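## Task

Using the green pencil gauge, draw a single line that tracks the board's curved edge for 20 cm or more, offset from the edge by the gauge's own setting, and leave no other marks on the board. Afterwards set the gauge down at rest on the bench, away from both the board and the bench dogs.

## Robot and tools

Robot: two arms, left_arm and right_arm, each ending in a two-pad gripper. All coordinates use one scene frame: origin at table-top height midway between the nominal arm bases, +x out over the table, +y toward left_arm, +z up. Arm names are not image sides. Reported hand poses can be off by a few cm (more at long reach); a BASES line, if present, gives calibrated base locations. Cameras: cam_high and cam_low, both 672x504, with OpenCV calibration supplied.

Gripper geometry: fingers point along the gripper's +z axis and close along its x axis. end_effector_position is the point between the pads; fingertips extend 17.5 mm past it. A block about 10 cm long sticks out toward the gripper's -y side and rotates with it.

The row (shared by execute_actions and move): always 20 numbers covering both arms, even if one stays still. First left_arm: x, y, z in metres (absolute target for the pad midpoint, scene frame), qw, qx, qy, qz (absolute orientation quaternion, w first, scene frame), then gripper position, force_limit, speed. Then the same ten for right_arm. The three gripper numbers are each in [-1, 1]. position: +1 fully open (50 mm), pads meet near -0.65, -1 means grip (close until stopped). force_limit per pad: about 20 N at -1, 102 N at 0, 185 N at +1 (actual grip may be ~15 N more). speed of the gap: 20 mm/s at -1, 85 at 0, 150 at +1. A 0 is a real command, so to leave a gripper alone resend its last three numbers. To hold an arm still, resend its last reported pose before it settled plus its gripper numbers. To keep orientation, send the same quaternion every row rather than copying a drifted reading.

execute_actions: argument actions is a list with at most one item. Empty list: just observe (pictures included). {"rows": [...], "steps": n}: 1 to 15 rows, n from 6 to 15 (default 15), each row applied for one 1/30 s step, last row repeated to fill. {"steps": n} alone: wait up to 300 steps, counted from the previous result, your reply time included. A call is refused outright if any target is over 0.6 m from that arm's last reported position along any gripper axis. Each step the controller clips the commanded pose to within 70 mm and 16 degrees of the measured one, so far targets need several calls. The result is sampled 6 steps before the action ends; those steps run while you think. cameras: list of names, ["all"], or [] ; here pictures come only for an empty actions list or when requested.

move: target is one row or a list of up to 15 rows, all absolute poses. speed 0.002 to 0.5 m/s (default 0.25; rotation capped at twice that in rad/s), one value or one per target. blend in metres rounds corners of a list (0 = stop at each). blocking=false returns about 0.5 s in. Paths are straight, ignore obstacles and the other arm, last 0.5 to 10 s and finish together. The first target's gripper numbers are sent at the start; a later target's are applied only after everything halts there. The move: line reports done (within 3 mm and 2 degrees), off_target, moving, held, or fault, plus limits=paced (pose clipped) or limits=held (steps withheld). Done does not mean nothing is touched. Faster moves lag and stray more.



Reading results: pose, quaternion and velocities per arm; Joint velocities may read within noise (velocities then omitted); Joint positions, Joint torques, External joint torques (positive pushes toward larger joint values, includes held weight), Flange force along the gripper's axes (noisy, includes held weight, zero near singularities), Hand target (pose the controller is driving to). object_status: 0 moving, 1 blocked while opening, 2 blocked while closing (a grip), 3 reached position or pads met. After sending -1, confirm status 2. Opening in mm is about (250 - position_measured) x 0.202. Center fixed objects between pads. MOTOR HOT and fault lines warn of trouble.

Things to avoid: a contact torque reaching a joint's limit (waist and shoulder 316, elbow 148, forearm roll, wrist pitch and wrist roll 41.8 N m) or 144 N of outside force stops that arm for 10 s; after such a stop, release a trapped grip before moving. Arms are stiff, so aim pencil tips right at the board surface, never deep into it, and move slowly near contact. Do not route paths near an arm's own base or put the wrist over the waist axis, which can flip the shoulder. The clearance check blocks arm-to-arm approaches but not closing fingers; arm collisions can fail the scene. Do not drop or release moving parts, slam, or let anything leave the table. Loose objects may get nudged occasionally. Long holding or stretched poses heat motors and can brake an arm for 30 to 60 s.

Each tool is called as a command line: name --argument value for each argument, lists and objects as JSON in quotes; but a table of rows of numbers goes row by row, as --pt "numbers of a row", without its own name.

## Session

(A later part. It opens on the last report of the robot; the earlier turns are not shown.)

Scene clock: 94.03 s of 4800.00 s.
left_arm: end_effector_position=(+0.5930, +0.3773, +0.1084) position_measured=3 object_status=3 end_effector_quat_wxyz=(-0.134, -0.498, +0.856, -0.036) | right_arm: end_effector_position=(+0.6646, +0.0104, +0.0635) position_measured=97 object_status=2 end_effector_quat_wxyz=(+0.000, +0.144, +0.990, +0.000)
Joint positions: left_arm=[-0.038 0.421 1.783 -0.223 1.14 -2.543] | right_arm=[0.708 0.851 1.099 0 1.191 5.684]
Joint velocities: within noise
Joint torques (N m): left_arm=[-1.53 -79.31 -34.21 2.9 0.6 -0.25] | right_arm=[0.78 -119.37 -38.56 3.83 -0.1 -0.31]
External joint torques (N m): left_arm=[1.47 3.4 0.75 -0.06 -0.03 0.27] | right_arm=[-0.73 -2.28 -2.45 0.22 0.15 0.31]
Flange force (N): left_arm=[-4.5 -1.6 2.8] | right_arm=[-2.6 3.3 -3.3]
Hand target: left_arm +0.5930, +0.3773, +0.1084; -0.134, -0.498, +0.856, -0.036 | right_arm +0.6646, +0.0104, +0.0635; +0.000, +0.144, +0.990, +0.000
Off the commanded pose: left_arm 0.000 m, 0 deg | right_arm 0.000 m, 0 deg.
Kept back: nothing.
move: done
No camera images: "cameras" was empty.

move --target '[0.593,0.3773,0.1084,-0.134,-0.498,0.856,-0.036,1,-0.5,0, 0.6656,0.0101,0.0635,0,0.144,0.9896,0,-1,-0.5,-1]' --speed 0.02 --cameras '[]'

move --target '[0.593,0.3773,0.1084,-0.134,-0.498,0.856,-0.036,1,-0.5,0, 0.6666,0.0098,0.0635,0,0.144,0.9896,0,-1,-0.5,-1]' --speed 0.02 --cameras '[]'

Scene clock: 94.97 s of 4800.00 s.
left_arm: end_effector_position=(+0.5930, +0.3773, +0.1084) position_measured=3 object_status=3 end_effector_quat_wxyz=(-0.134, -0.498, +0.856, -0.036) | right_arm: end_effector_position=(+0.6656, +0.0101, +0.0635) position_measured=97 object_status=2 end_effector_quat_wxyz=(+0.000, +0.144, +0.990, +0.000)
Joint positions: left_arm=[-0.038 0.421 1.783 -0.223 1.14 -2.543] | right_arm=[0.707 0.852 1.097 0 1.192 5.684]
Joint velocities: within noise
Joint torques (N m): left_arm=[-1.75 -79.4 -34.03 2.9 0.56 -0.22] | right_arm=[0.56 -119.36 -38.39 3.83 -0.09 -0.37]
External joint torques (N m): left_arm=[1.67 2.64 0.26 -0.04 0 0.24] | right_arm=[-0.34 -0.98 -2.08 0.17 0.15 0.37]
Flange force (N): left_arm=[-4.4 -1.5 1.6] | right_arm=[-2.8 4.4 -2.2]
Hand target: left_arm +0.5930, +0.3773, +0.1084; -0.134, -0.498, +0.856, -0.036 | right_arm +0.6656, +0.0101, +0.0635; +0.000, +0.144, +0.990, +0.000
Off the commanded pose: left_arm 0.000 m, 0 deg | right_arm 0.000 m, 0 deg.
Kept back: nothing.
move: done
No camera images: "cameras" was empty.

Scene clock: 95.67 s of 4800.00 s.
left_arm: end_effector_position=(+0.5930, +0.3773, +0.1084) position_measured=3 object_status=3 end_effector_quat_wxyz=(-0.134, -0.498, +0.856, -0.036) | right_arm: end_effector_position=(+0.6666, +0.0098, +0.0635) position_measured=97 object_status=2 end_effector_quat_wxyz=(+0.000, +0.144, +0.990, +0.000)
Joint positions: left_arm=[-0.038 0.421 1.783 -0.223 1.14 -2.543] | right_arm=[0.706 0.853 1.095 0 1.193 5.683]
Joint velocities: within noise
Joint torques (N m): left_arm=[-1.59 -78.98 -34.32 2.9 0.6 -0.22] | right_arm=[-3.14 -119.45 -39.69 2.71 -1.02 -0.42]
External joint torques (N m): left_arm=[1.22 2.7 0.62 -0.06 -0.05 0.24] | right_arm=[3.1 -1.85 -1.1 1.31 1.07 0.42]
Flange force (N): left_arm=[-3.6 -1.2 2.3] | right_arm=[1.8 3.7 -3.4]
Hand target: left_arm +0.5930, +0.3773, +0.1084; -0.134, -0.498, +0.856, -0.036 | right_arm +0.6666, +0.0098, +0.0635; +0.000, +0.144, +0.990, +0.000
Off the commanded pose: left_arm 0.000 m, 0 deg | right_arm 0.000 m, 0 deg.
Kept back: nothing.
move: done
No camera images: "cameras" was empty.

move --pt "0.593 0.3773 0.1084 -0.134 -0.498 0.856 -0.036 1 -0.5 0 0.6608 0.0115 0.0635 0 0.144 0.9896 0 -1 -0.5 -1" --pt "0.593 0.3773 0.1084 -0.134 -0.498 0.856 -0.036 1 -0.5 0 0.6840 0.1130 0.0635 0 0.0462 0.9989 0 -1 -0.5 -1" --pt "0.593 0.3773 0.1084 -0.134 -0.498 0.856 -0.036 1 -0.5 0 0.6870 0.1127 0.0635 0 0.0462 0.9989 0 -1 -0.5 -1" --speed '[0.05,0.15,0.02]' --cameras '["cam_low"]'

move --target '[0.593,0.3773,0.1084,-0.134,-0.498,0.856,-0.036,1,-0.5,0, 0.6880,0.1126,0.0635,0,0.0462,0.9989,0,-1,-0.5,-1]' --speed 0.02 --cameras '[]'

zoom_image --camera "cam_low" --region '[540, 260, 660, 360]'

Scene clock: 100.13 s of 4800.00 s.
left_arm: end_effector_position=(+0.5930, +0.3773, +0.1084) position_measured=3 object_status=3 end_effector_quat_wxyz=(-0.134, -0.498, +0.856, -0.036) | right_arm: end_effector_position=(+0.6869, +0.1127, +0.0635) position_measured=97 object_status=2 end_effector_quat_wxyz=(+0.000, +0.046, +0.999, +0.000) end_effector_velocity=(+0.002, +0.000, -0.001) end_effector_angular_velocity=(-0.001, +0.001, +0.001)
Joint positions: left_arm=[-0.038 0.421 1.783 -0.223 1.14 -2.543] | right_arm=[0.769 1.015 0.782 0 1.344 5.549]
Joint velocities: left_arm=[within noise] | right_arm=[-0.001 0.004 -0.006 0 0.004 -0.002]
Joint torques (N m): left_arm=[-1.43 -79.43 -34.46 2.84 0.63 -0.27] | right_arm=[1.43 -132.01 -40.08 4 0.23 -0.19]
External joint torques (N m): left_arm=[1.43 3.41 0.83 0.02 -0.08 0.29] | right_arm=[-1.37 -1.47 -2.57 0.2 -0.17 0.19]
Flange force (N): left_arm=[-4.4 -1.5 3.0] | right_arm=[-5.8 5.1 -2.6]
Hand target: left_arm +0.5930, +0.3773, +0.1084; -0.134, -0.498, +0.856, -0.036 | right_arm +0.6870, +0.1127, +0.0635; +0.000, +0.046, +0.999, +0.000
Off the commanded pose: left_arm 0.000 m, 0 deg | right_arm 0.000 m, 0 deg.
Kept back: nothing.
move: done
Images, in order (width x height): cam_low 672x504.

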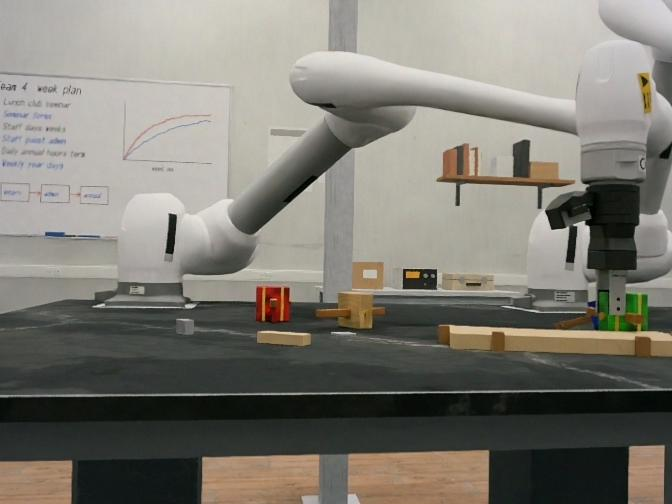

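Scene clock: 100.83 s of 4800.00 s.
left_arm: end_effector_position=(+0.5930, +0.3773, +0.1084) position_measured=3 object_status=3 end_effector_quat_wxyz=(-0.134, -0.498, +0.856, -0.036) | right_arm: end_effector_position=(+0.6880, +0.1126, +0.0635) position_measured=97 object_status=2 end_effector_quat_wxyz=(+0.000, +0.046, +0.999, +0.000)
Joint positions: left_arm=[-0.038 0.421 1.783 -0.223 1.14 -2.543] | right_arm=[0.768 1.017 0.779 0 1.346 5.548]
Joint velocities: within noise
Joint torques (N m): left_arm=[-1.77 -79.18 -34.17 2.86 0.55 -0.22] | right_arm=[0.57 -131.62 -40.79 4.03 -0.1 -0.35]
External joint torques (N m): left_arm=[1.88 2.87 0.56 0 0.01 0.24] | right_arm=[-0.48 -2.07 -2.03 0.2 0.15 0.35]
Flange force (N): left_arm=[-4.7 -1.1 2.0] | right_arm=[-3.1 3.5 -2.9]
Hand target: left_arm +0.5930, +0.3773, +0.1084; -0.134, -0.498, +0.856, -0.036 | right_arm +0.6880, +0.1126, +0.0635; +0.000, +0.046, +0.999, +0.000
Off the commanded pose: left_arm 0.000 m, 0 deg | right_arm 0.000 m, 0 deg.
Kept back: nothing.
move: done
No camera images: "cameras" was empty.

Scaled by 4.200 from the camera's 672x504 image, which has a finer 960x720 frame.

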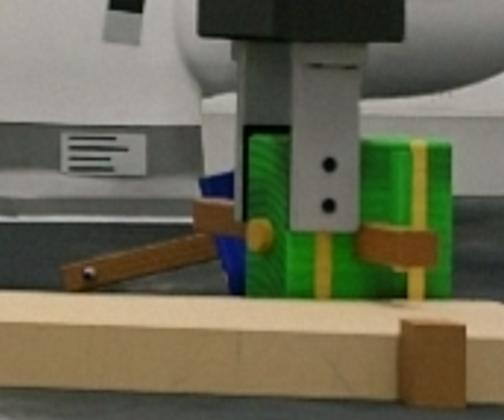

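move --target '[0.593,0.3773,0.1084,-0.134,-0.498,0.856,-0.036,1,-0.5,0, 0.6890,0.1125,0.0635,0,0.0462,0.9989,0,-1,-0.5,-1]' --speed 0.02 --cameras '[]'

move --target '[0.593,0.3773,0.1084,-0.134,-0.498,0.856,-0.036,1,-0.5,0, 0.6898,0.1124,0.0635,0,0.0462,0.9989,0,-1,-0.5,-1]' --speed 0.02 --cameras '[]'

Scene clock: 101.77 s of 4800.00 s.
left_arm: end_effector_position=(+0.5930, +0.3773, +0.1084) position_measured=3 object_status=3 end_effector_quat_wxyz=(-0.134, -0.498, +0.856, -0.036) | right_arm: end_effector_position=(+0.6890, +0.1125, +0.0635) position_measured=97 object_status=2 end_effector_quat_wxyz=(+0.000, +0.046, +0.999, +0.000)
Joint positions: left_arm=[-0.038 0.421 1.783 -0.223 1.14 -2.543] | right_arm=[0.768 1.018 0.776 0 1.347 5.547]
Joint velocities: within noise
Joint torques (N m): left_arm=[-1.39 -79.18 -34.36 2.91 0.77 -0.2] | right_arm=[0.48 -131.97 -40.9 3.99 -0.14 -0.36]
External joint torques (N m): left_arm=[1.36 3.06 0.71 -0.05 -0.21 0.22] | right_arm=[-0.22 -1.8 -2.01 0.25 0.19 0.36]
Flange force (N): left_arm=[-4.0 -1.3 2.9] | right_arm=[-3.3 4.1 -2.8]
Hand target: left_arm +0.5930, +0.3773, +0.1084; -0.134, -0.498, +0.856, -0.036 | right_arm +0.6890, +0.1125, +0.0635; +0.000, +0.046, +0.999, +0.000
Off the commanded pose: left_arm 0.000 m, 0 deg | right_arm 0.000 m, 0 deg.
Kept back: nothing.
move: done
No camera images: "cameras" was empty.

Scene clock: 102.47 s of 4800.00 s.
left_arm: end_effector_position=(+0.5930, +0.3773, +0.1084) position_measured=3 object_status=3 end_effector_quat_wxyz=(-0.134, -0.498, +0.856, -0.036) | right_arm: end_effector_position=(+0.6898, +0.1124, +0.0635) position_measured=97 object_status=2 end_effector_quat_wxyz=(+0.000, +0.046, +0.999, +0.000)
Joint positions: left_arm=[-0.038 0.421 1.783 -0.223 1.14 -2.543] | right_arm=[0.767 1.019 0.774 0 1.348 5.547]
Joint velocities: within noise
Joint torques (N m): left_arm=[-1.28 -79.46 -34.31 2.81 0.56 -0.13] | right_arm=[0.37 -131.79 -40.56 4.01 -0.06 -0.34]
External joint torques (N m): left_arm=[1.45 3.09 0.62 0.05 -0.01 0.15] | right_arm=[-0.65 -1.79 -2.19 0.2 0.11 0.34]
Flange force (N): left_arm=[-4.2 -1.6 2.4] | right_arm=[-4.1 4.3 -2.9]
Hand target: left_arm +0.5930, +0.3773, +0.1084; -0.134, -0.498, +0.856, -0.036 | right_arm +0.6898, +0.1124, +0.0635; +0.000, +0.046, +0.999, +0.000
Off the commanded pose: left_arm 0.000 m, 0 deg | right_arm 0.000 m, 0 deg.
Kept back: nothing.
move: done
No camera images: "cameras" was empty.

move --target '[0.593,0.3773,0.1084,-0.134,-0.498,0.856,-0.036,1,-0.5,0, 0.6908,0.1123,0.0635,0,0.0462,0.9989,0,-1,-0.5,-1]' --speed 0.02 --cameras '[]'

move --target '[0.593,0.3773,0.1084,-0.134,-0.498,0.856,-0.036,1,-0.5,0, 0.6916,0.1122,0.0635,0,0.0462,0.9989,0,-1,-0.5,-1]' --speed 0.02 --cameras '[]'

Scene clock: 103.40 s of 4800.00 s.
left_arm: end_effector_position=(+0.5930, +0.3773, +0.1084) position_measured=3 object_status=3 end_effector_quat_wxyz=(-0.134, -0.498, +0.856, -0.036) | right_arm: end_effector_position=(+0.6907, +0.1123, +0.0635) position_measured=97 object_status=2 end_effector_quat_wxyz=(+0.000, +0.046, +0.999, +0.000)
Joint positions: left_arm=[-0.038 0.421 1.783 -0.223 1.14 -2.543] | right_arm=[0.766 1.021 0.771 0 1.35 5.546]
Joint velocities: within noise
Joint torques (N m): left_arm=[-1.84 -79.77 -34.35 2.9 0.59 -0.12] | right_arm=[-12.14 -130.53 -44.79 0.68 -4.75 0.45]
External joint torques (N m): left_arm=[2.04 3.54 0.76 -0.04 -0.04 0.14] | right_arm=[12.23 -2.93 2.11 3.53 4.8 -0.45]
Flange force (N): left_arm=[-5.2 -1.5 2.7] | right_arm=[11.7 3.2 -6.2]
Hand target: left_arm +0.5930, +0.3773, +0.1084; -0.134, -0.498, +0.856, -0.036 | right_arm +0.6908, +0.1123, +0.0635; +0.000, +0.046, +0.999, +0.000
Off the commanded pose: left_arm 0.000 m, 0 deg | right_arm 0.000 m, 0 deg.
Kept back: nothing.
move: done
No camera images: "cameras" was empty.

Scene clock: 104.10 s of 4800.00 s.
left_arm: end_effector_position=(+0.5930, +0.3773, +0.1084) position_measured=3 object_status=3 end_effector_quat_wxyz=(-0.134, -0.498, +0.856, -0.036) | right_arm: end_effector_position=(+0.6915, +0.1122, +0.0635) position_measured=97 object_status=2 end_effector_quat_wxyz=(+0.000, +0.046, +0.999, +0.000)
Joint positions: left_arm=[-0.038 0.421 1.783 -0.223 1.14 -2.543] | right_arm=[0.766 1.022 0.769 0 1.351 5.546]
Joint velocities: within noise
Joint torques (N m): left_arm=[-0.93 -80.22 -34.23 2.87 0.61 -0.19] | right_arm=[-26.71 -127.35 -49.72 -3.52 -9.91 0.39]
External joint torques (N m): left_arm=[1 4.44 0.72 -0.02 -0.05 0.21] | right_arm=[26.56 -5.83 7.14 7.71 9.96 -0.39]
Flange force (N): left_arm=[-4.8 -3.3 3.6] | right_arm=[33.1 -1.3 -10.3]
Hand target: left_arm +0.5930, +0.3773, +0.1084; -0.134, -0.498, +0.856, -0.036 | right_arm +0.6916, +0.1122, +0.0635; +0.000, +0.046, +0.999, +0.000
Off the commanded pose: left_arm 0.000 m, 0 deg | right_arm 0.000 m, 0 deg.
Kept back: nothing.
move: done
No camera images: "cameras" was empty.

move --pt "0.593 0.3773 0.1084 -0.134 -0.498 0.856 -0.036 1 -0.5 0 0.6885 0.1150 0.0635 0 0.03926 0.99923 0 -1 -0.5 -1" --pt "0.593 0.3773 0.1084 -0.134 -0.498 0.856 -0.036 1 -0.5 0 0.69117 0.11741 0.0635 0 0.03926 0.99923 0 -1 -0.5 -1" --pt "0.593 0.3773 0.1084 -0.134 -0.498 0.856 -0.036 1 -0.5 0 0.69127 0.11740 0.0612 0 0.03926 0.99923 0 -1 -0.5 -1" --speed 0.03 --cameras '["cam_low"]'

zoom_image --camera "cam_low" --region '[560, 270, 660, 360]'

Scene clock: 107.17 s of 4800.00 s.
left_arm: end_effector_position=(+0.5930, +0.3773, +0.1084) position_measured=3 object_status=3 end_effector_quat_wxyz=(-0.134, -0.498, +0.856, -0.036) | right_arm: end_effector_position=(+0.6913, +0.1176, +0.0614) position_measured=97 object_status=2 end_effector_quat_wxyz=(+0.000, +0.039, +0.999, +0.000)
Joint positions: left_arm=[-0.038 0.421 1.783 -0.223 1.14 -2.543] | right_arm=[0.77 1.031 0.755 0 1.356 5.535]
Joint velocities: within noise
Joint torques (N m): left_arm=[-2 -79.12 -34.4 2.84 0.6 -0.2] | right_arm=[-9.69 -131.95 -42.14 1.22 -3.05 -0.17]
External joint torques (N m): left_arm=[2.07 3.19 0.93 0 -0.04 0.21] | right_arm=[9.95 -1.64 -0.46 2.98 3.1 0.17]
Flange force (N): left_arm=[-4.9 -0.7 2.7] | right_arm=[3.4 10.3 -5.4]
Hand target: left_arm +0.5930, +0.3773, +0.1084; -0.134, -0.498, +0.856, -0.036 | right_arm +0.6913, +0.1174, +0.0612; +0.000, +0.039, +0.999, +0.000
Off the commanded pose: left_arm 0.000 m, 0 deg | right_arm 0.000 m, 0 deg.
Kept back: nothing.
move: done
Images, in order (width x height): cam_low 672x504.

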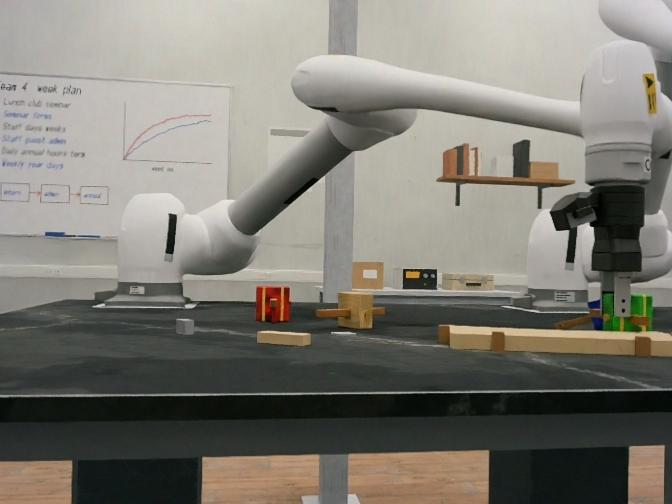

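Scaled by 5.040 from the camera's 672x504 image, which has a finer 960x720 frame.

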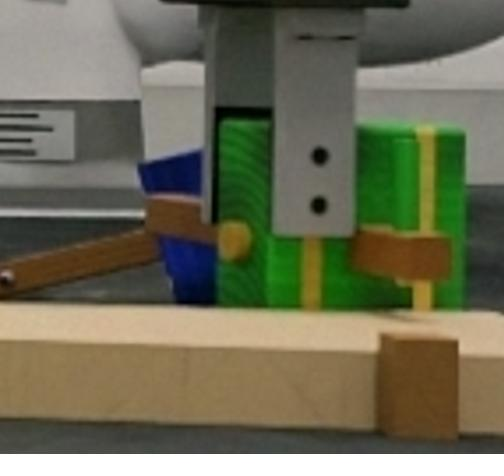

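move --target '[0.593,0.3773,0.1084,-0.134,-0.498,0.856,-0.036,1,-0.5,0, 0.69137,0.11739,0.0605,0,0.03926,0.99923,0,-1,-0.5,-1]' --speed 0.02 --cameras '[]'

move --target '[0.593,0.3773,0.1084,-0.134,-0.498,0.856,-0.036,1,-0.5,0, 0.69137,0.11739,0.0599,0,0.03926,0.99923,0,-1,-0.5,-1]' --speed 0.02 --cameras '[]'

Scene clock: 108.13 s of 4800.00 s.
left_arm: end_effector_position=(+0.5930, +0.3773, +0.1084) position_measured=3 object_status=3 end_effector_quat_wxyz=(-0.134, -0.498, +0.856, -0.036) | right_arm: end_effector_position=(+0.6913, +0.1174, +0.0605) position_measured=97 object_status=2 end_effector_quat_wxyz=(+0.000, +0.039, +0.999, +0.000)
Joint positions: left_arm=[-0.038 0.421 1.783 -0.223 1.14 -2.543] | right_arm=[0.77 1.031 0.755 0 1.355 5.535]
Joint velocities: within noise
Joint torques (N m): left_arm=[-1.61 -78.9 -34.43 2.85 0.61 -0.26] | right_arm=[-10.56 -130.22 -42.64 0.89 -2.91 -0.2]
External joint torques (N m): left_arm=[1.92 2.92 0.87 0.01 -0.06 0.28] | right_arm=[10.92 -4.38 -0.33 3.36 2.96 0.2]
Flange force (N): left_arm=[-4.6 -0.5 2.5] | right_arm=[8.9 5.5 -6.4]
Hand target: left_arm +0.5930, +0.3773, +0.1084; -0.134, -0.498, +0.856, -0.036 | right_arm +0.6914, +0.1174, +0.0605; +0.000, +0.039, +0.999, +0.000
Off the commanded pose: left_arm 0.000 m, 0 deg | right_arm 0.000 m, 0 deg.
Kept back: nothing.
move: done
No camera images: "cameras" was empty.

Scene clock: 108.83 s of 4800.00 s.
left_arm: end_effector_position=(+0.5930, +0.3773, +0.1084) position_measured=3 object_status=3 end_effector_quat_wxyz=(-0.134, -0.498, +0.856, -0.036) | right_arm: end_effector_position=(+0.6914, +0.1174, +0.0599) position_measured=97 object_status=2 end_effector_quat_wxyz=(+0.000, +0.039, +0.999, +0.000)
Joint positions: left_arm=[-0.038 0.421 1.783 -0.223 1.14 -2.543] | right_arm=[0.77 1.032 0.756 0 1.354 5.535]
Joint velocities: within noise
Joint torques (N m): left_arm=[-2.09 -79.25 -34.51 2.88 0.65 -0.16] | right_arm=[-11.15 -130.48 -42.72 0.72 -3.16 -0.2]
External joint torques (N m): left_arm=[2.14 3.02 0.94 -0.03 -0.09 0.18] | right_arm=[10.99 -3.78 -0.14 3.5 3.2 0.2]
Flange force (N): left_arm=[-4.7 -0.4 2.6] | right_arm=[8.2 6.4 -6.3]
Hand target: left_arm +0.5930, +0.3773, +0.1084; -0.134, -0.498, +0.856, -0.036 | right_arm +0.6914, +0.1174, +0.0599; +0.000, +0.039, +0.999, +0.000
Off the commanded pose: left_arm 0.000 m, 0 deg | right_arm 0.000 m, 0 deg.
Kept back: nothing.
move: done
No camera images: "cameras" was empty.

move --target '[0.593,0.3773,0.1084,-0.134,-0.498,0.856,-0.036,1,-0.5,0, 0.69137,0.11739,0.0594,0,0.03926,0.99923,0,-1,-0.5,-1]' --speed 0.02 --cameras '[]'

move --target '[0.593,0.3773,0.1084,-0.134,-0.498,0.856,-0.036,1,-0.5,0, 0.69137,0.11739,0.0589,0,0.03926,0.99923,0,-1,-0.5,-1]' --speed 0.02 --cameras '["cam_low"]'

zoom_image --camera "cam_low" --region '[600, 290, 660, 350]'

Scene clock: 109.83 s of 4800.00 s.
left_arm: end_effector_position=(+0.5930, +0.3773, +0.1084) position_measured=3 object_status=3 end_effector_quat_wxyz=(-0.134, -0.498, +0.856, -0.036) | right_arm: end_effector_position=(+0.6914, +0.1174, +0.0594) position_measured=97 object_status=2 end_effector_quat_wxyz=(+0.000, +0.039, +0.999, +0.000)
Joint positions: left_arm=[-0.038 0.421 1.783 -0.223 1.14 -2.543] | right_arm=[0.77 1.032 0.756 0 1.353 5.535]
Joint velocities: within noise
Joint torques (N m): left_arm=[-1.94 -79.15 -34.26 2.88 0.64 -0.23] | right_arm=[-11.06 -130.36 -42.74 0.69 -3.22 -0.18]
External joint torques (N m): left_arm=[1.85 3.06 0.62 -0.02 -0.08 0.25] | right_arm=[11.1 -3.79 -0.03 3.53 3.27 0.18]
Flange force (N): left_arm=[-4.8 -1.2 2.4] | right_arm=[8.5 6.2 -6.3]
Hand target: left_arm +0.5930, +0.3773, +0.1084; -0.134, -0.498, +0.856, -0.036 | right_arm +0.6914, +0.1174, +0.0594; +0.000, +0.039, +0.999, +0.000
Off the commanded pose: left_arm 0.000 m, 0 deg | right_arm 0.000 m, 0 deg.
Kept back: nothing.
move: done
No camera images: "cameras" was empty.

Scene clock: 110.53 s of 4800.00 s.
left_arm: end_effector_position=(+0.5930, +0.3773, +0.1084) position_measured=3 object_status=3 end_effector_quat_wxyz=(-0.134, -0.498, +0.856, -0.036) | right_arm: end_effector_position=(+0.6914, +0.1174, +0.0589) position_measured=97 object_status=2 end_effector_quat_wxyz=(+0.000, +0.039, +0.999, +0.000)
Joint positions: left_arm=[-0.038 0.421 1.783 -0.223 1.14 -2.543] | right_arm=[0.77 1.032 0.757 0 1.352 5.535]
Joint velocities: within noise
Joint torques (N m): left_arm=[-1.35 -79.07 -34.29 2.8 0.54 -0.18] | right_arm=[-11.14 -130.25 -42.88 0.72 -3.21 -0.19]
External joint torques (N m): left_arm=[1.32 2.7 0.57 0.06 0.01 0.2] | right_arm=[10.98 -4.22 -0.02 3.52 3.25 0.19]
Flange force (N): left_arm=[-3.8 -1.2 2.1] | right_arm=[9.1 5.3 -6.5]
Hand target: left_arm +0.5930, +0.3773, +0.1084; -0.134, -0.498, +0.856, -0.036 | right_arm +0.6914, +0.1174, +0.0589; +0.000, +0.039, +0.999, +0.000
Off the commanded pose: left_arm 0.000 m, 0 deg | right_arm 0.000 m, 0 deg.
Kept back: nothing.
move: done
Images, in order (width x height): cam_low 672x504.

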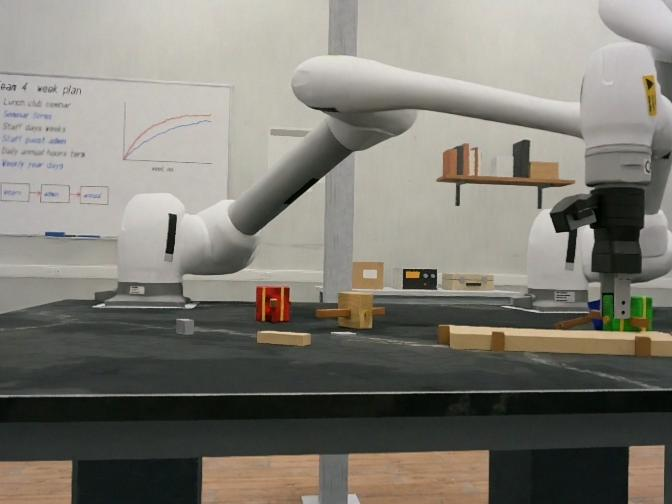

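Scaled by 8.400 from the camera's 672x504 image, which has a finer 960x720 frame.

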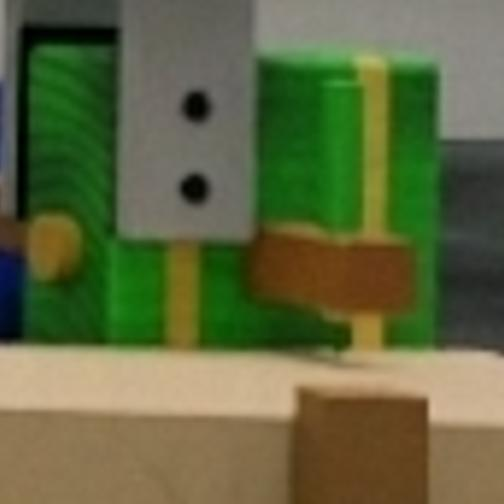

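move --target '[0.593,0.3773,0.1084,-0.134,-0.498,0.856,-0.036,1,-0.5,0, 0.69137,0.11739,0.0584,0,0.03926,0.99923,0,-1,-0.5,-1]' --speed 0.02 --cameras '[]'

move --target '[0.593,0.3773,0.1084,-0.134,-0.498,0.856,-0.036,1,-0.5,0, 0.69137,0.11739,0.0579,0,0.03926,0.99923,0,-1,-0.5,-1]' --speed 0.02 --cameras '["cam_low"]'

zoom_image --camera "cam_low" --region '[620, 310, 660, 350]'

Scene clock: 111.63 s of 4800.00 s.
left_arm: end_effector_position=(+0.5930, +0.3773, +0.1084) position_measured=3 object_status=3 end_effector_quat_wxyz=(-0.134, -0.498, +0.856, -0.036) | right_arm: end_effector_position=(+0.6914, +0.1174, +0.0584) position_measured=97 object_status=2 end_effector_quat_wxyz=(+0.000, +0.039, +0.999, +0.000)
Joint positions: left_arm=[-0.038 0.421 1.783 -0.223 1.14 -2.543] | right_arm=[0.77 1.033 0.757 0 1.352 5.535]
Joint velocities: within noise
Joint torques (N m): left_arm=[-1.21 -79.34 -34.33 2.96 0.6 -0.19] | right_arm=[-11.21 -129.75 -42.79 0.66 -3.26 -0.19]
External joint torques (N m): left_arm=[1.36 3.35 0.76 -0.11 -0.05 0.21] | right_arm=[11.27 -4.61 -0.08 3.56 3.3 0.19]
Flange force (N): left_arm=[-4.2 -1.7 2.8] | right_arm=[9.6 5.1 -6.8]
Hand target: left_arm +0.5930, +0.3773, +0.1084; -0.134, -0.498, +0.856, -0.036 | right_arm +0.6914, +0.1174, +0.0584; +0.000, +0.039, +0.999, +0.000
Off the commanded pose: left_arm 0.000 m, 0 deg | right_arm 0.000 m, 0 deg.
Kept back: nothing.
move: done
No camera images: "cameras" was empty.

Scene clock: 112.33 s of 4800.00 s.
left_arm: end_effector_position=(+0.5930, +0.3773, +0.1084) position_measured=3 object_status=3 end_effector_quat_wxyz=(-0.134, -0.498, +0.856, -0.036) | right_arm: end_effector_position=(+0.6914, +0.1174, +0.0579) position_measured=97 object_status=2 end_effector_quat_wxyz=(+0.000, +0.039, +0.999, +0.000)
Joint positions: left_arm=[-0.038 0.421 1.783 -0.223 1.14 -2.543] | right_arm=[0.77 1.033 0.758 0 1.351 5.535]
Joint velocities: within noise
Joint torques (N m): left_arm=[-1.69 -79.03 -34.3 2.86 0.65 -0.21] | right_arm=[-11.68 -129.81 -42.65 0.67 -3.32 -0.19]
External joint torques (N m): left_arm=[1.77 2.63 0.61 0 -0.09 0.23] | right_arm=[11.07 -4.78 -0.26 3.55 3.37 0.19]
Flange force (N): left_arm=[-4.3 -0.7 2.1] | right_arm=[9.1 5.4 -7.2]
Hand target: left_arm +0.5930, +0.3773, +0.1084; -0.134, -0.498, +0.856, -0.036 | right_arm +0.6914, +0.1174, +0.0579; +0.000, +0.039, +0.999, +0.000
Off the commanded pose: left_arm 0.000 m, 0 deg | right_arm 0.000 m, 0 deg.
Kept back: nothing.
move: done
Images, in order (width x height): cam_low 672x504.

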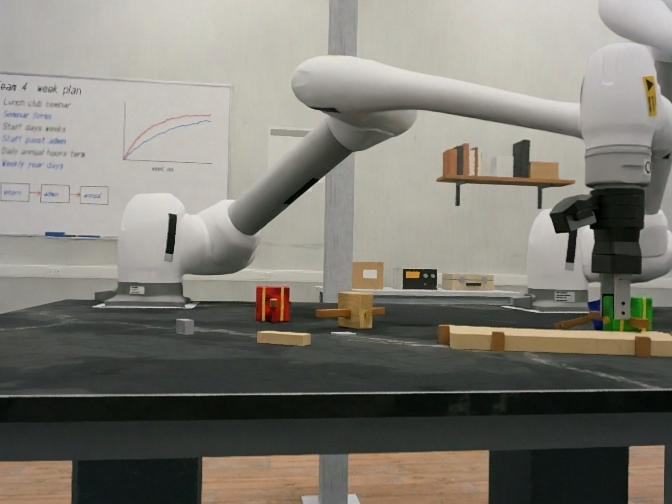

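Scaled by 12.600 from the camera's 672x504 image, which has a finer 960x720 frame.

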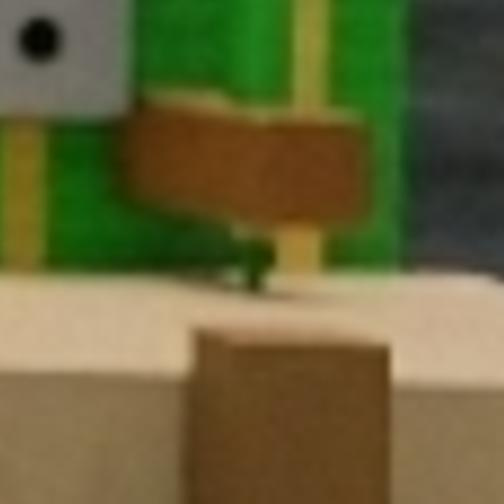

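move --target '[0.593,0.3773,0.1084,-0.134,-0.498,0.856,-0.036,1,-0.5,0, 0.69137,0.11739,0.0574,0,0.03926,0.99923,0,-1,-0.5,-1]' --speed 0.02 --cameras '["cam_low"]'

zoom_image --camera "cam_low" --region '[620, 310, 660, 350]'

Scene clock: 113.47 s of 4800.00 s.
left_arm: end_effector_position=(+0.5930, +0.3773, +0.1084) position_measured=3 object_status=3 end_effector_quat_wxyz=(-0.134, -0.498, +0.856, -0.036) | right_arm: end_effector_position=(+0.6914, +0.1174, +0.0574) position_measured=97 object_status=2 end_effector_quat_wxyz=(+0.000, +0.039, +0.999, +0.000)
Joint positions: left_arm=[-0.038 0.421 1.783 -0.223 1.14 -2.543] | right_arm=[0.77 1.033 0.758 0 1.35 5.535]
Joint velocities: within noise
Joint torques (N m): left_arm=[-1.42 -79.19 -34.22 2.85 0.65 -0.29] | right_arm=[-11.99 -127.15 -41.7 0.54 -3.59 -0.2]
External joint torques (N m): left_arm=[2.09 2.61 0.66 0.03 -0.08 0.31] | right_arm=[11.92 -7.22 -1.15 3.68 3.63 0.2]
Flange force (N): left_arm=[-4.7 -0.3 2.1] | right_arm=[10.3 5.2 -9.5]
Hand target: left_arm +0.5930, +0.3773, +0.1084; -0.134, -0.498, +0.856, -0.036 | right_arm +0.6914, +0.1174, +0.0574; +0.000, +0.039, +0.999, +0.000
Off the commanded pose: left_arm 0.000 m, 0 deg | right_arm 0.000 m, 0 deg.
Kept back: nothing.
move: done
Images, in order (width x height): cam_low 672x504.

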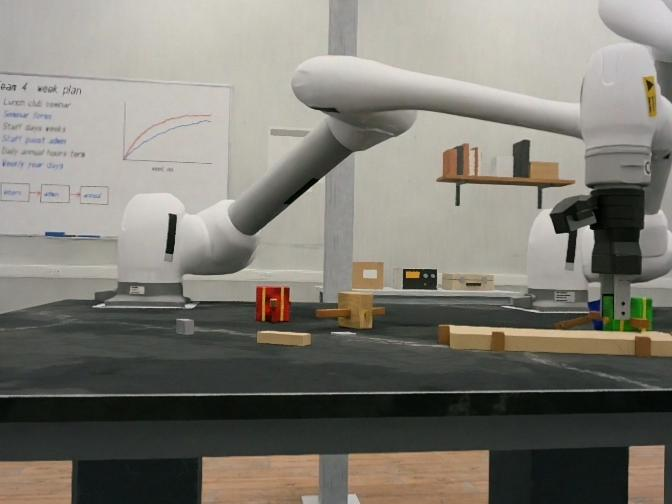

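Scaled by 12.600 from the camera's 672x504 image, which has a finer 960x720 frame.

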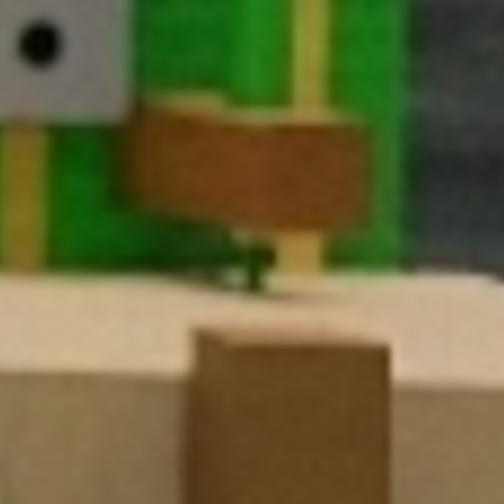

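move --target '[0.593,0.3773,0.1084,-0.134,-0.498,0.856,-0.036,1,-0.5,0, 0.69137,0.11739,0.0570,0,0.03926,0.99923,0,-1,-0.5,-1]' --speed 0.02 --cameras '[]'

Scene clock: 114.50 s of 4800.00 s.
left_arm: end_effector_position=(+0.5930, +0.3773, +0.1084) position_measured=3 object_status=3 end_effector_quat_wxyz=(-0.134, -0.498, +0.856, -0.036) | right_arm: end_effector_position=(+0.6914, +0.1174, +0.0570) position_measured=97 object_status=2 end_effector_quat_wxyz=(+0.000, +0.039, +0.999, +0.000)
Joint positions: left_arm=[-0.038 0.421 1.783 -0.223 1.14 -2.543] | right_arm=[0.77 1.033 0.758 0 1.35 5.535]
Joint velocities: within noise
Joint torques (N m): left_arm=[-1.76 -79.68 -34.35 2.86 0.58 -0.23] | right_arm=[-13.44 -118.69 -38.85 0.28 -4.47 -0.15]
External joint torques (N m): left_arm=[1.77 3.22 0.69 0 -0.02 0.25] | right_arm=[13.1 -15.96 -4.04 3.93 4.52 0.15]
Flange force (N): left_arm=[-4.8 -1.3 2.5] | right_arm=[14.4 2.2 -17.5]
Hand target: left_arm +0.5930, +0.3773, +0.1084; -0.134, -0.498, +0.856, -0.036 | right_arm +0.6914, +0.1174, +0.0570; +0.000, +0.039, +0.999, +0.000
Off the commanded pose: left_arm 0.000 m, 0 deg | right_arm 0.000 m, 0 deg.
Kept back: nothing.
move: done
No camera images: "cameras" was empty.

move --pt "0.593 0.3773 0.1084 -0.134 -0.498 0.856 -0.036 1 -0.5 0 0.68836 0.09548 0.0570 0 0.06105 0.99813 0 -1 -0.5 -1" --pt "0.593 0.3773 0.1084 -0.134 -0.498 0.856 -0.036 1 -0.5 0 0.68348 0.06940 0.0570 0 0.08716 0.99619 0 -1 -0.5 -1" --speed 0.04 --blend 0.004 --cameras '["cam_low"]'

zoom_image --camera "cam_low" --region '[560, 290, 660, 350]'

Scene clock: 117.10 s of 4800.00 s.
left_arm: end_effector_position=(+0.5930, +0.3773, +0.1084) position_measured=3 object_status=3 end_effector_quat_wxyz=(-0.134, -0.498, +0.856, -0.036) | right_arm: end_effector_position=(+0.6835, +0.0695, +0.0570) position_measured=97 object_status=2 end_effector_quat_wxyz=(+0.000, +0.087, +0.996, +0.000)
Joint positions: left_arm=[-0.038 0.421 1.783 -0.223 1.14 -2.543] | right_arm=[0.741 0.952 0.918 0 1.272 5.602]
Joint velocities: within noise
Joint torques (N m): left_arm=[-1.04 -78.88 -34.28 2.78 0.66 -0.24] | right_arm=[-13.05 -121.69 -39.25 0.34 -1.55 0.15]
External joint torques (N m): left_arm=[1.02 2.86 0.71 0.07 -0.11 0.26] | right_arm=[13.17 -7.61 -2.94 3.82 1.6 -0.15]
Flange force (N): left_arm=[-3.5 -1.3 2.6] | right_arm=[10.2 7.3 -8.7]
Hand target: left_arm +0.5930, +0.3773, +0.1084; -0.134, -0.498, +0.856, -0.036 | right_arm +0.6835, +0.0694, +0.0570; +0.000, +0.087, +0.996, +0.000
Off the commanded pose: left_arm 0.000 m, 0 deg | right_arm 0.000 m, 0 deg.
Kept back: nothing.
move: done; blend cut to 0 m at target 1
Images, in order (width x height): cam_low 672x504.

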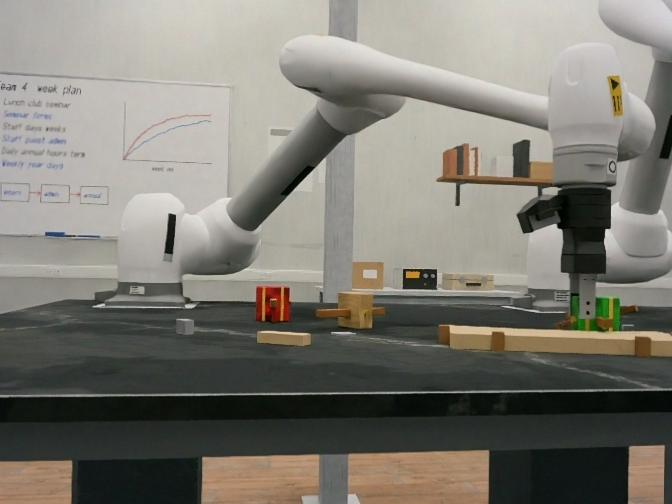

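Scaled by 5.040 from the camera's 672x504 image, which has a finer 960x720 frame.

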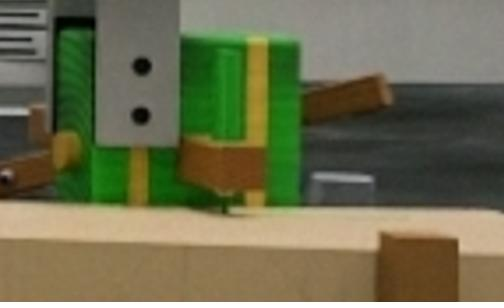

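move --pt "0.593 0.3773 0.1084 -0.134 -0.498 0.856 -0.036 1 -0.5 0 0.68348 0.06940 0.0566 0 0.08716 0.99619 0 -1 -0.5 -1" --pt "0.593 0.3773 0.1084 -0.134 -0.498 0.856 -0.036 1 -0.5 0 0.67724 0.04360 0.0565 0 0.11320 0.99357 0 -1 -0.5 -1" --speed 0.04 --cameras '["cam_low"]'

zoom_image --camera "cam_low" --region '[540, 300, 660, 350]'

Scene clock: 119.20 s of 4800.00 s.
left_arm: end_effector_position=(+0.5930, +0.3773, +0.1084) position_measured=3 object_status=3 end_effector_quat_wxyz=(-0.134, -0.498, +0.856, -0.036) | right_arm: end_effector_position=(+0.6772, +0.0437, +0.0565) position_measured=97 object_status=2 end_effector_quat_wxyz=(+0.000, +0.113, +0.994, +0.000)
Joint positions: left_arm=[-0.038 0.421 1.783 -0.223 1.14 -2.543] | right_arm=[0.726 0.911 0.998 0 1.232 5.64]
Joint velocities: within noise
Joint torques (N m): left_arm=[-1.63 -78.72 -34.36 2.86 0.61 -0.22] | right_arm=[-11.78 -111.88 -34.14 0.23 -0.76 -0.22]
External joint torques (N m): left_arm=[1.47 3.57 1.09 -0.04 -0.05 0.24] | right_arm=[11.62 -13.52 -7.27 3.85 0.8 0.22]
Flange force (N): left_arm=[-4.4 -1.3 3.3] | right_arm=[8.0 8.8 -14.5]
Hand target: left_arm +0.5930, +0.3773, +0.1084; -0.134, -0.498, +0.856, -0.036 | right_arm +0.6772, +0.0436, +0.0565; +0.000, +0.113, +0.994, +0.000
Off the commanded pose: left_arm 0.000 m, 0 deg | right_arm 0.000 m, 0 deg.
Kept back: nothing.
move: done
Images, in order (width x height): cam_low 672x504.

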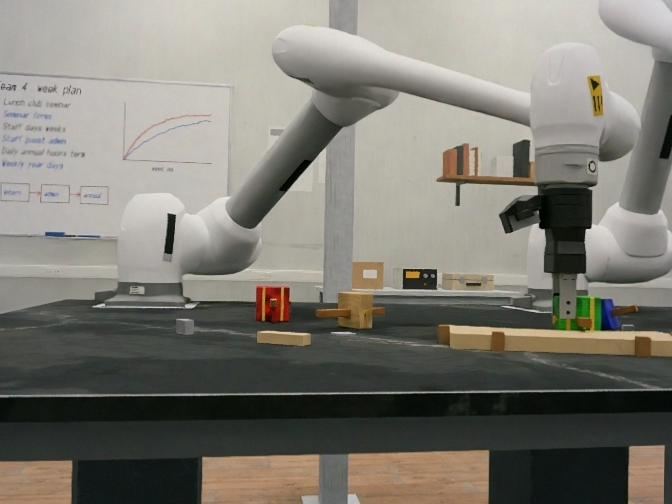

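Scaled by 4.200 from the camera's 672x504 image, which has a finer 960x720 frame.

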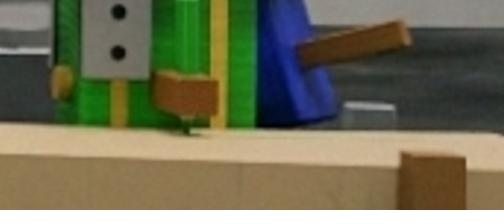

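move --pt "0.593 0.3773 0.1084 -0.134 -0.498 0.856 -0.036 1 -0.5 0 0.66966 0.01818 0.0564 0 0.13917 0.99027 0 -1 -0.5 -1" --pt "0.593 0.3773 0.1084 -0.134 -0.498 0.856 -0.036 1 -0.5 0 0.66077 -0.00682 0.0563 0 0.16505 0.98629 0 -1 -0.5 -1" --speed 0.04 --cameras '[]'

Scene clock: 121.37 s of 4800.00 s.
left_arm: end_effector_position=(+0.5930, +0.3773, +0.1084) position_measured=3 object_status=3 end_effector_quat_wxyz=(-0.134, -0.498, +0.856, -0.036) | right_arm: end_effector_position=(+0.6608, -0.0067, +0.0563) position_measured=97 object_status=2 end_effector_quat_wxyz=(+0.000, +0.165, +0.986, +0.000)
Joint positions: left_arm=[-0.038 0.421 1.783 -0.223 1.14 -2.543] | right_arm=[0.697 0.833 1.148 0 1.161 5.716]
Joint velocities: within noise
Joint torques (N m): left_arm=[-1.28 -79.08 -34.08 2.78 0.65 -0.24] | right_arm=[-12.25 -105.17 -32.26 0.3 -0.15 -0.25]
External joint torques (N m): left_arm=[1.24 2.43 0.38 0.07 -0.09 0.26] | right_arm=[12.49 -14.16 -8.09 3.69 0.2 0.25]
Flange force (N): left_arm=[-3.7 -1.2 1.9] | right_arm=[10.0 8.9 -15.2]
Hand target: left_arm +0.5930, +0.3773, +0.1084; -0.134, -0.498, +0.856, -0.036 | right_arm +0.6608, -0.0068, +0.0563; +0.000, +0.165, +0.986, +0.000
Off the commanded pose: left_arm 0.000 m, 0 deg | right_arm 0.000 m, 0 deg.
Kept back: nothing.
move: done
No camera images: "cameras" was empty.

move --pt "0.593 0.3773 0.1084 -0.134 -0.498 0.856 -0.036 1 -0.5 0 0.65057 -0.03132 0.0563 0 0.19081 0.98163 0 -1 -0.5 -1" --pt "0.593 0.3773 0.1084 -0.134 -0.498 0.856 -0.036 1 -0.5 0 0.63911 -0.05526 0.0562 0 0.21644 0.97630 0 -1 -0.5 -1" --speed 0.04 --cameras '[]'

Scene clock: 123.53 s of 4800.00 s.
left_arm: end_effector_position=(+0.5930, +0.3773, +0.1084) position_measured=3 object_status=3 end_effector_quat_wxyz=(-0.134, -0.498, +0.856, -0.036) | right_arm: end_effector_position=(+0.6391, -0.0552, +0.0562) position_measured=97 object_status=2 end_effector_quat_wxyz=(+0.000, +0.216, +0.976, +0.000)
Joint positions: left_arm=[-0.038 0.421 1.783 -0.223 1.14 -2.543] | right_arm=[0.671 0.759 1.287 0 1.096 5.794]
Joint velocities: within noise
Joint torques (N m): left_arm=[-1.04 -79.09 -34.34 2.82 0.63 -0.18] | right_arm=[-11.5 -101.53 -31.87 0.42 0.1 -0.24]
External joint torques (N m): left_arm=[1.06 3.23 0.87 0.03 -0.07 0.2] | right_arm=[11.51 -10.9 -7.18 3.44 -0.04 0.24]
Flange force (N): left_arm=[-3.7 -1.5 3.0] | right_arm=[9.7 9.2 -12.5]
Hand target: left_arm +0.5930, +0.3773, +0.1084; -0.134, -0.498, +0.856, -0.036 | right_arm +0.6391, -0.0553, +0.0562; +0.000, +0.216, +0.976, +0.000
Off the commanded pose: left_arm 0.000 m, 0 deg | right_arm 0.000 m, 0 deg.
Kept back: nothing.
move: done
No camera images: "cameras" was empty.

move --pt "0.593 0.3773 0.1084 -0.134 -0.498 0.856 -0.036 1 -0.5 0 0.62640 -0.07855 0.0561 0 0.24192 0.97030 0 -1 -0.5 -1" --pt "0.593 0.3773 0.1084 -0.134 -0.498 0.856 -0.036 1 -0.5 0 0.61586 -0.09594 0.0560 0 0.26135 0.96524 0 -1 -0.5 -1" --speed 0.04 --cameras '["cam_low"]'

zoom_image --camera "cam_low" --region '[430, 290, 550, 350]'

Scene clock: 125.57 s of 4800.00 s.
left_arm: end_effector_position=(+0.5930, +0.3773, +0.1084) position_measured=3 object_status=3 end_effector_quat_wxyz=(-0.134, -0.498, +0.856, -0.036) | right_arm: end_effector_position=(+0.6159, -0.0959, +0.0560) position_measured=97 object_status=2 end_effector_quat_wxyz=(+0.000, +0.261, +0.965, +0.000)
Joint positions: left_arm=[-0.038 0.421 1.783 -0.223 1.14 -2.543] | right_arm=[0.649 0.696 1.403 0 1.042 5.865]
Joint velocities: within noise
Joint torques (N m): left_arm=[-1.39 -79.72 -34.19 2.85 0.55 -0.14] | right_arm=[-8.19 -93.16 -31.01 1.45 -0.08 0.27]
External joint torques (N m): left_arm=[1.82 3.47 0.5 0.03 0 0.16] | right_arm=[8.05 -13.47 -7.07 2.31 0.13 -0.27]
Flange force (N): left_arm=[-5.1 -2.0 2.4] | right_arm=[8.3 3.0 -15.3]
Hand target: left_arm +0.5930, +0.3773, +0.1084; -0.134, -0.498, +0.856, -0.036 | right_arm +0.6159, -0.0959, +0.0560; +0.000, +0.261, +0.965, +0.000
Off the commanded pose: left_arm 0.000 m, 0 deg | right_arm 0.000 m, 0 deg.
Kept back: nothing.
move: done
Images, in order (width x height): cam_low 672x504.

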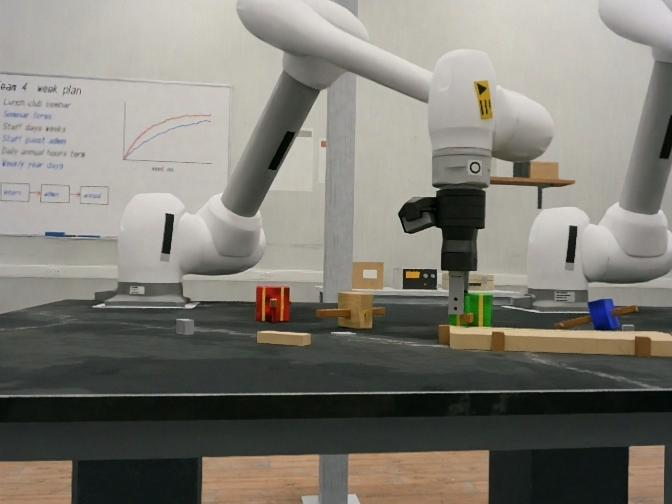

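Scaled by 4.200 from the camera's 672x504 image, which has a finer 960x720 frame.

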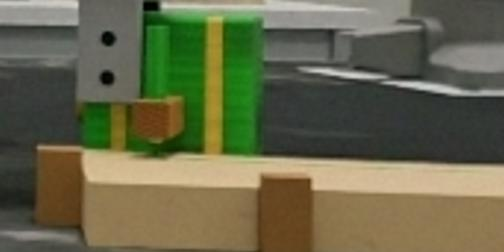

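move --pt "0.593 0.3773 0.1084 -0.134 -0.498 0.856 -0.036 1 -0.5 0 0.61586 -0.09594 0.067 0 0.26135 0.96524 0 -1 -0.5 -1" --pt "0.593 0.3773 0.1084 -0.134 -0.498 0.856 -0.036 1 -0.5 0 0.598 -0.0858 0.075 0 0.26135 0.96524 0 -1 -0.5 -1" --pt "0.593 0.3773 0.1084 -0.134 -0.498 0.856 -0.036 1 -0.5 0 0.61 -0.12 0.13 0 0.2 0.9798 0 -1 -0.5 -1" --pt "0.593 0.3773 0.1084 -0.134 -0.498 0.856 -0.036 1 -0.5 0 0.74 -0.578 0.10 0 0 1 0 -1 -0.5 -1" --speed '[0.05,0.1,0.2,0.35]' --blend '[0,0.01,0.03,0]'

zoom_image --camera "cam_high" --region '[240, 210, 310, 280]'

zoom_image --camera "cam_high" --region '[305, 255, 375, 325]'

zoom_image --camera "cam_high" --region '[270, 230, 340, 300]'

Scene clock: 129.17 s of 4800.00 s.
left_arm: end_effector_position=(+0.5930, +0.3773, +0.1084) position_measured=3 object_status=3 end_effector_quat_wxyz=(-0.134, -0.498, +0.856, -0.036) | right_arm: end_effector_position=(+0.7400, -0.5779, +0.1000) position_measured=97 object_status=2 end_effector_quat_wxyz=(+0.000, +0.000, +1.000, +0.000)
Joint positions: left_arm=[-0.038 0.421 1.783 -0.223 1.14 -2.543] | right_arm=[0.057 0.575 1.525 0 1.041 4.744]
Joint velocities: within noise
Joint torques (N m): left_arm=[-1.34 -78.49 -33.97 2.86 0.65 -0.14] | right_arm=[1.85 -93.95 -34.82 3.57 -0.05 -0.29]
External joint torques (N m): left_arm=[1.6 1.42 0.14 0.01 -0.09 0.16] | right_arm=[-1.57 -1.84 -2.95 0.13 0.05 0.29]
Flange force (N): left_arm=[-3.3 -0.2 0.8] | right_arm=[-4.5 -1.2 -3.6]
Hand target: left_arm +0.5930, +0.3773, +0.1084; -0.134, -0.498, +0.856, -0.036 | right_arm +0.7400, -0.5780, +0.1000; +0.000, +0.000, +1.000, +0.000
Off the commanded pose: left_arm 0.000 m, 0 deg | right_arm 0.000 m, 0 deg.
Kept back: nothing.
move: done

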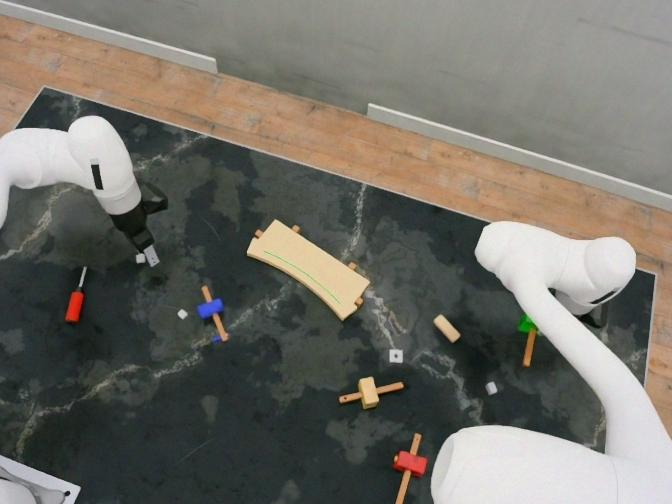

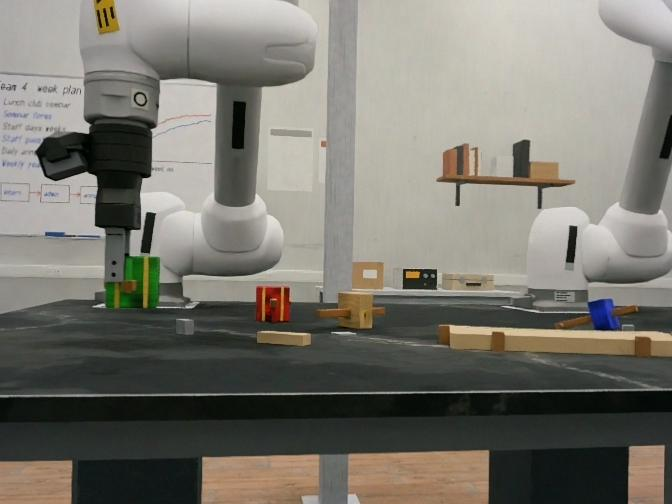

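Scaled by 7.200 from the camera's 672x504 image, which has a finer 960x720 frame.

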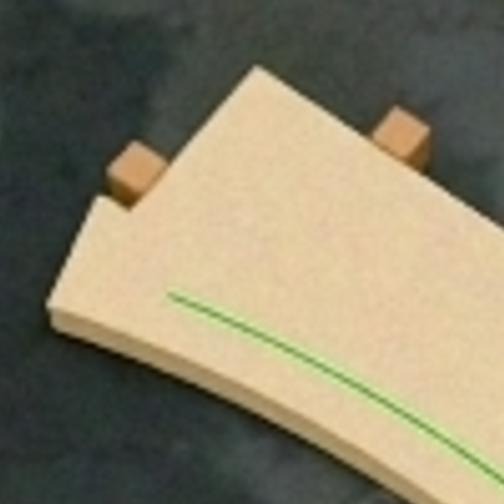

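Scaled by 7.200 from the camera's 672x504 image, which has a finer 960x720 frame.

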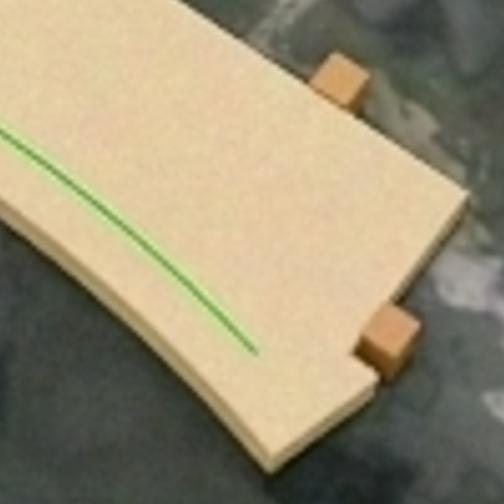

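Scaled by 7.200 from the camera's 672x504 image, which has a finer 960x720 frame.

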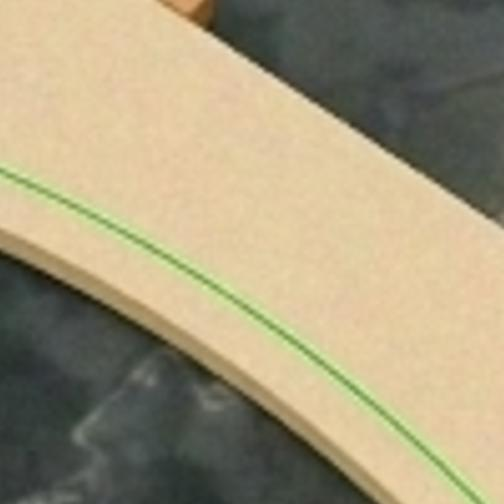

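move --pt "0.593 0.3773 0.1084 -0.134 -0.498 0.856 -0.036 1 -0.5 0 0.74 -0.578 0.055 0 0 1 0 -1 -0.5 -1" --pt "0.593 0.3773 0.1084 -0.134 -0.498 0.856 -0.036 1 -0.5 0 0.74 -0.578 0.0498 0 0 1 0 -1 -0.5 -1" --speed '[0.15,0.02]' --cameras '[]'

Scene clock: 131.00 s of 4800.00 s.
left_arm: end_effector_position=(+0.5930, +0.3773, +0.1084) position_measured=3 object_status=3 end_effector_quat_wxyz=(-0.134, -0.498, +0.856, -0.036) | right_arm: end_effector_position=(+0.7400, -0.5780, +0.0499) position_measured=97 object_status=2 end_effector_quat_wxyz=(+0.000, +0.000, +1.000, +0.000)
Joint positions: left_arm=[-0.038 0.421 1.783 -0.223 1.14 -2.543] | right_arm=[0.057 0.618 1.556 0 0.967 4.744]
Joint velocities: within noise
Joint torques (N m): left_arm=[-1.43 -79.06 -34.68 2.82 0.61 -0.24] | right_arm=[-0.24 -87.42 -31.4 3.11 -1.2 -0.38]
External joint torques (N m): left_arm=[0.66 3.16 1.08 0.01 -0.04 0.26] | right_arm=[0.23 -10.65 -4.77 0.43 1.19 0.38]
Flange force (N): left_arm=[-3.0 -1.3 3.2] | right_arm=[1.7 0.6 -14.1]
Hand target: left_arm +0.5930, +0.3773, +0.1084; -0.134, -0.498, +0.856, -0.036 | right_arm +0.7400, -0.5780, +0.0498; +0.000, +0.000, +1.000, +0.000
Off the commanded pose: left_arm 0.000 m, 0 deg | right_arm 0.000 m, 0 deg.
Kept back: nothing.
move: done
No camera images: "cameras" was empty.

move --pt "0.593 0.3773 0.1084 -0.134 -0.498 0.856 -0.036 1 -0.5 0 0.74 -0.578 0.050 0 0 1 0 1 -0.5 -0.8" --pt "0.593 0.3773 0.1084 -0.134 -0.498 0.856 -0.036 1 -0.5 0 0.74 -0.578 0.13 0 0 1 0 1 -0.5 -0.8" --pt "0.593 0.3773 0.1084 -0.134 -0.498 0.856 -0.036 1 -0.5 0 0.66 -0.578 0.22 0 0 1 0 1 -0.5 -0.8" --speed '[0.02,0.1,0.25]' --blend '[0,0.02,0]'

zoom_image --camera "cam_low" --region '[90, 260, 180, 350]'

Scene clock: 133.77 s of 4800.00 s.
left_arm: end_effector_position=(+0.5930, +0.3773, +0.1084) position_measured=3 object_status=3 end_effector_quat_wxyz=(-0.134, -0.498, +0.856, -0.036) | right_arm: end_effector_position=(+0.6600, -0.5780, +0.2199) position_measured=3 object_status=3 end_effector_quat_wxyz=(+0.000, +0.000, +1.000, +0.000)
Joint positions: left_arm=[-0.038 0.421 1.783 -0.223 1.14 -2.543] | right_arm=[0.06 0.373 1.602 0 1.167 4.747]
Joint velocities: within noise
Joint torques (N m): left_arm=[-0.55 -79.42 -34.3 2.85 0.66 -0.21] | right_arm=[0.62 -75.1 -38.25 3.74 -0.29 -0.31]
External joint torques (N m): left_arm=[0.69 3.13 0.82 0 -0.09 0.23] | right_arm=[-0.67 -4.6 -2.34 0.22 0.28 0.31]
Flange force (N): left_arm=[-3.2 -1.7 3.0] | right_arm=[1.6 -0.6 -5.8]
Hand target: left_arm +0.5930, +0.3773, +0.1084; -0.134, -0.498, +0.856, -0.036 | right_arm +0.6600, -0.5780, +0.2200; +0.000, +0.000, +1.000, +0.000
Off the commanded pose: left_arm 0.000 m, 0 deg | right_arm 0.000 m, 0 deg.
Kept back: nothing.
move: done

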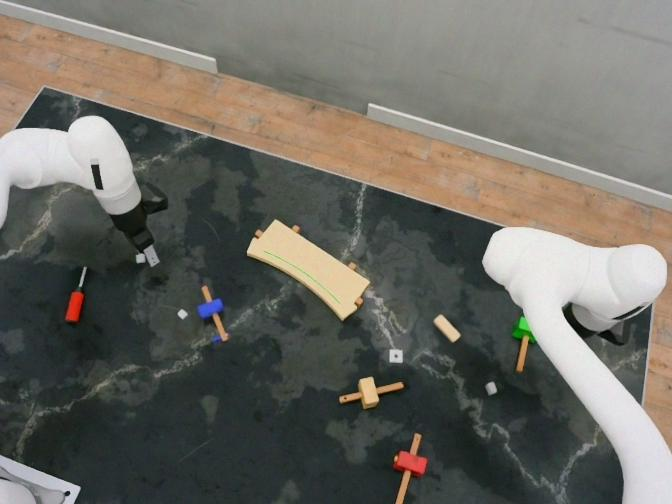

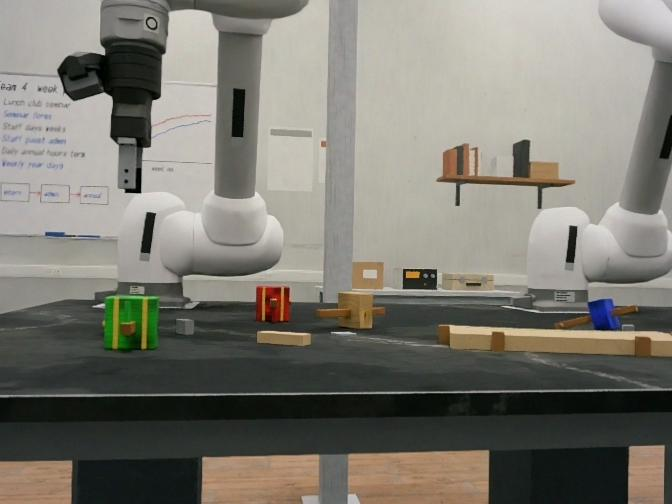

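Scaled by 5.600 from the camera's 672x504 image, which has a finer 960x720 frame.

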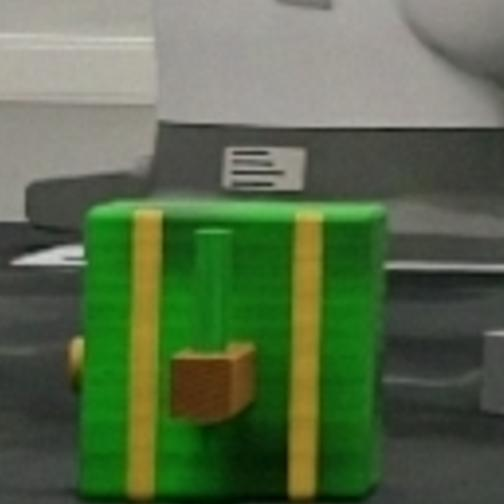

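finished_scene --scene 1

The scene is finished: the task was done.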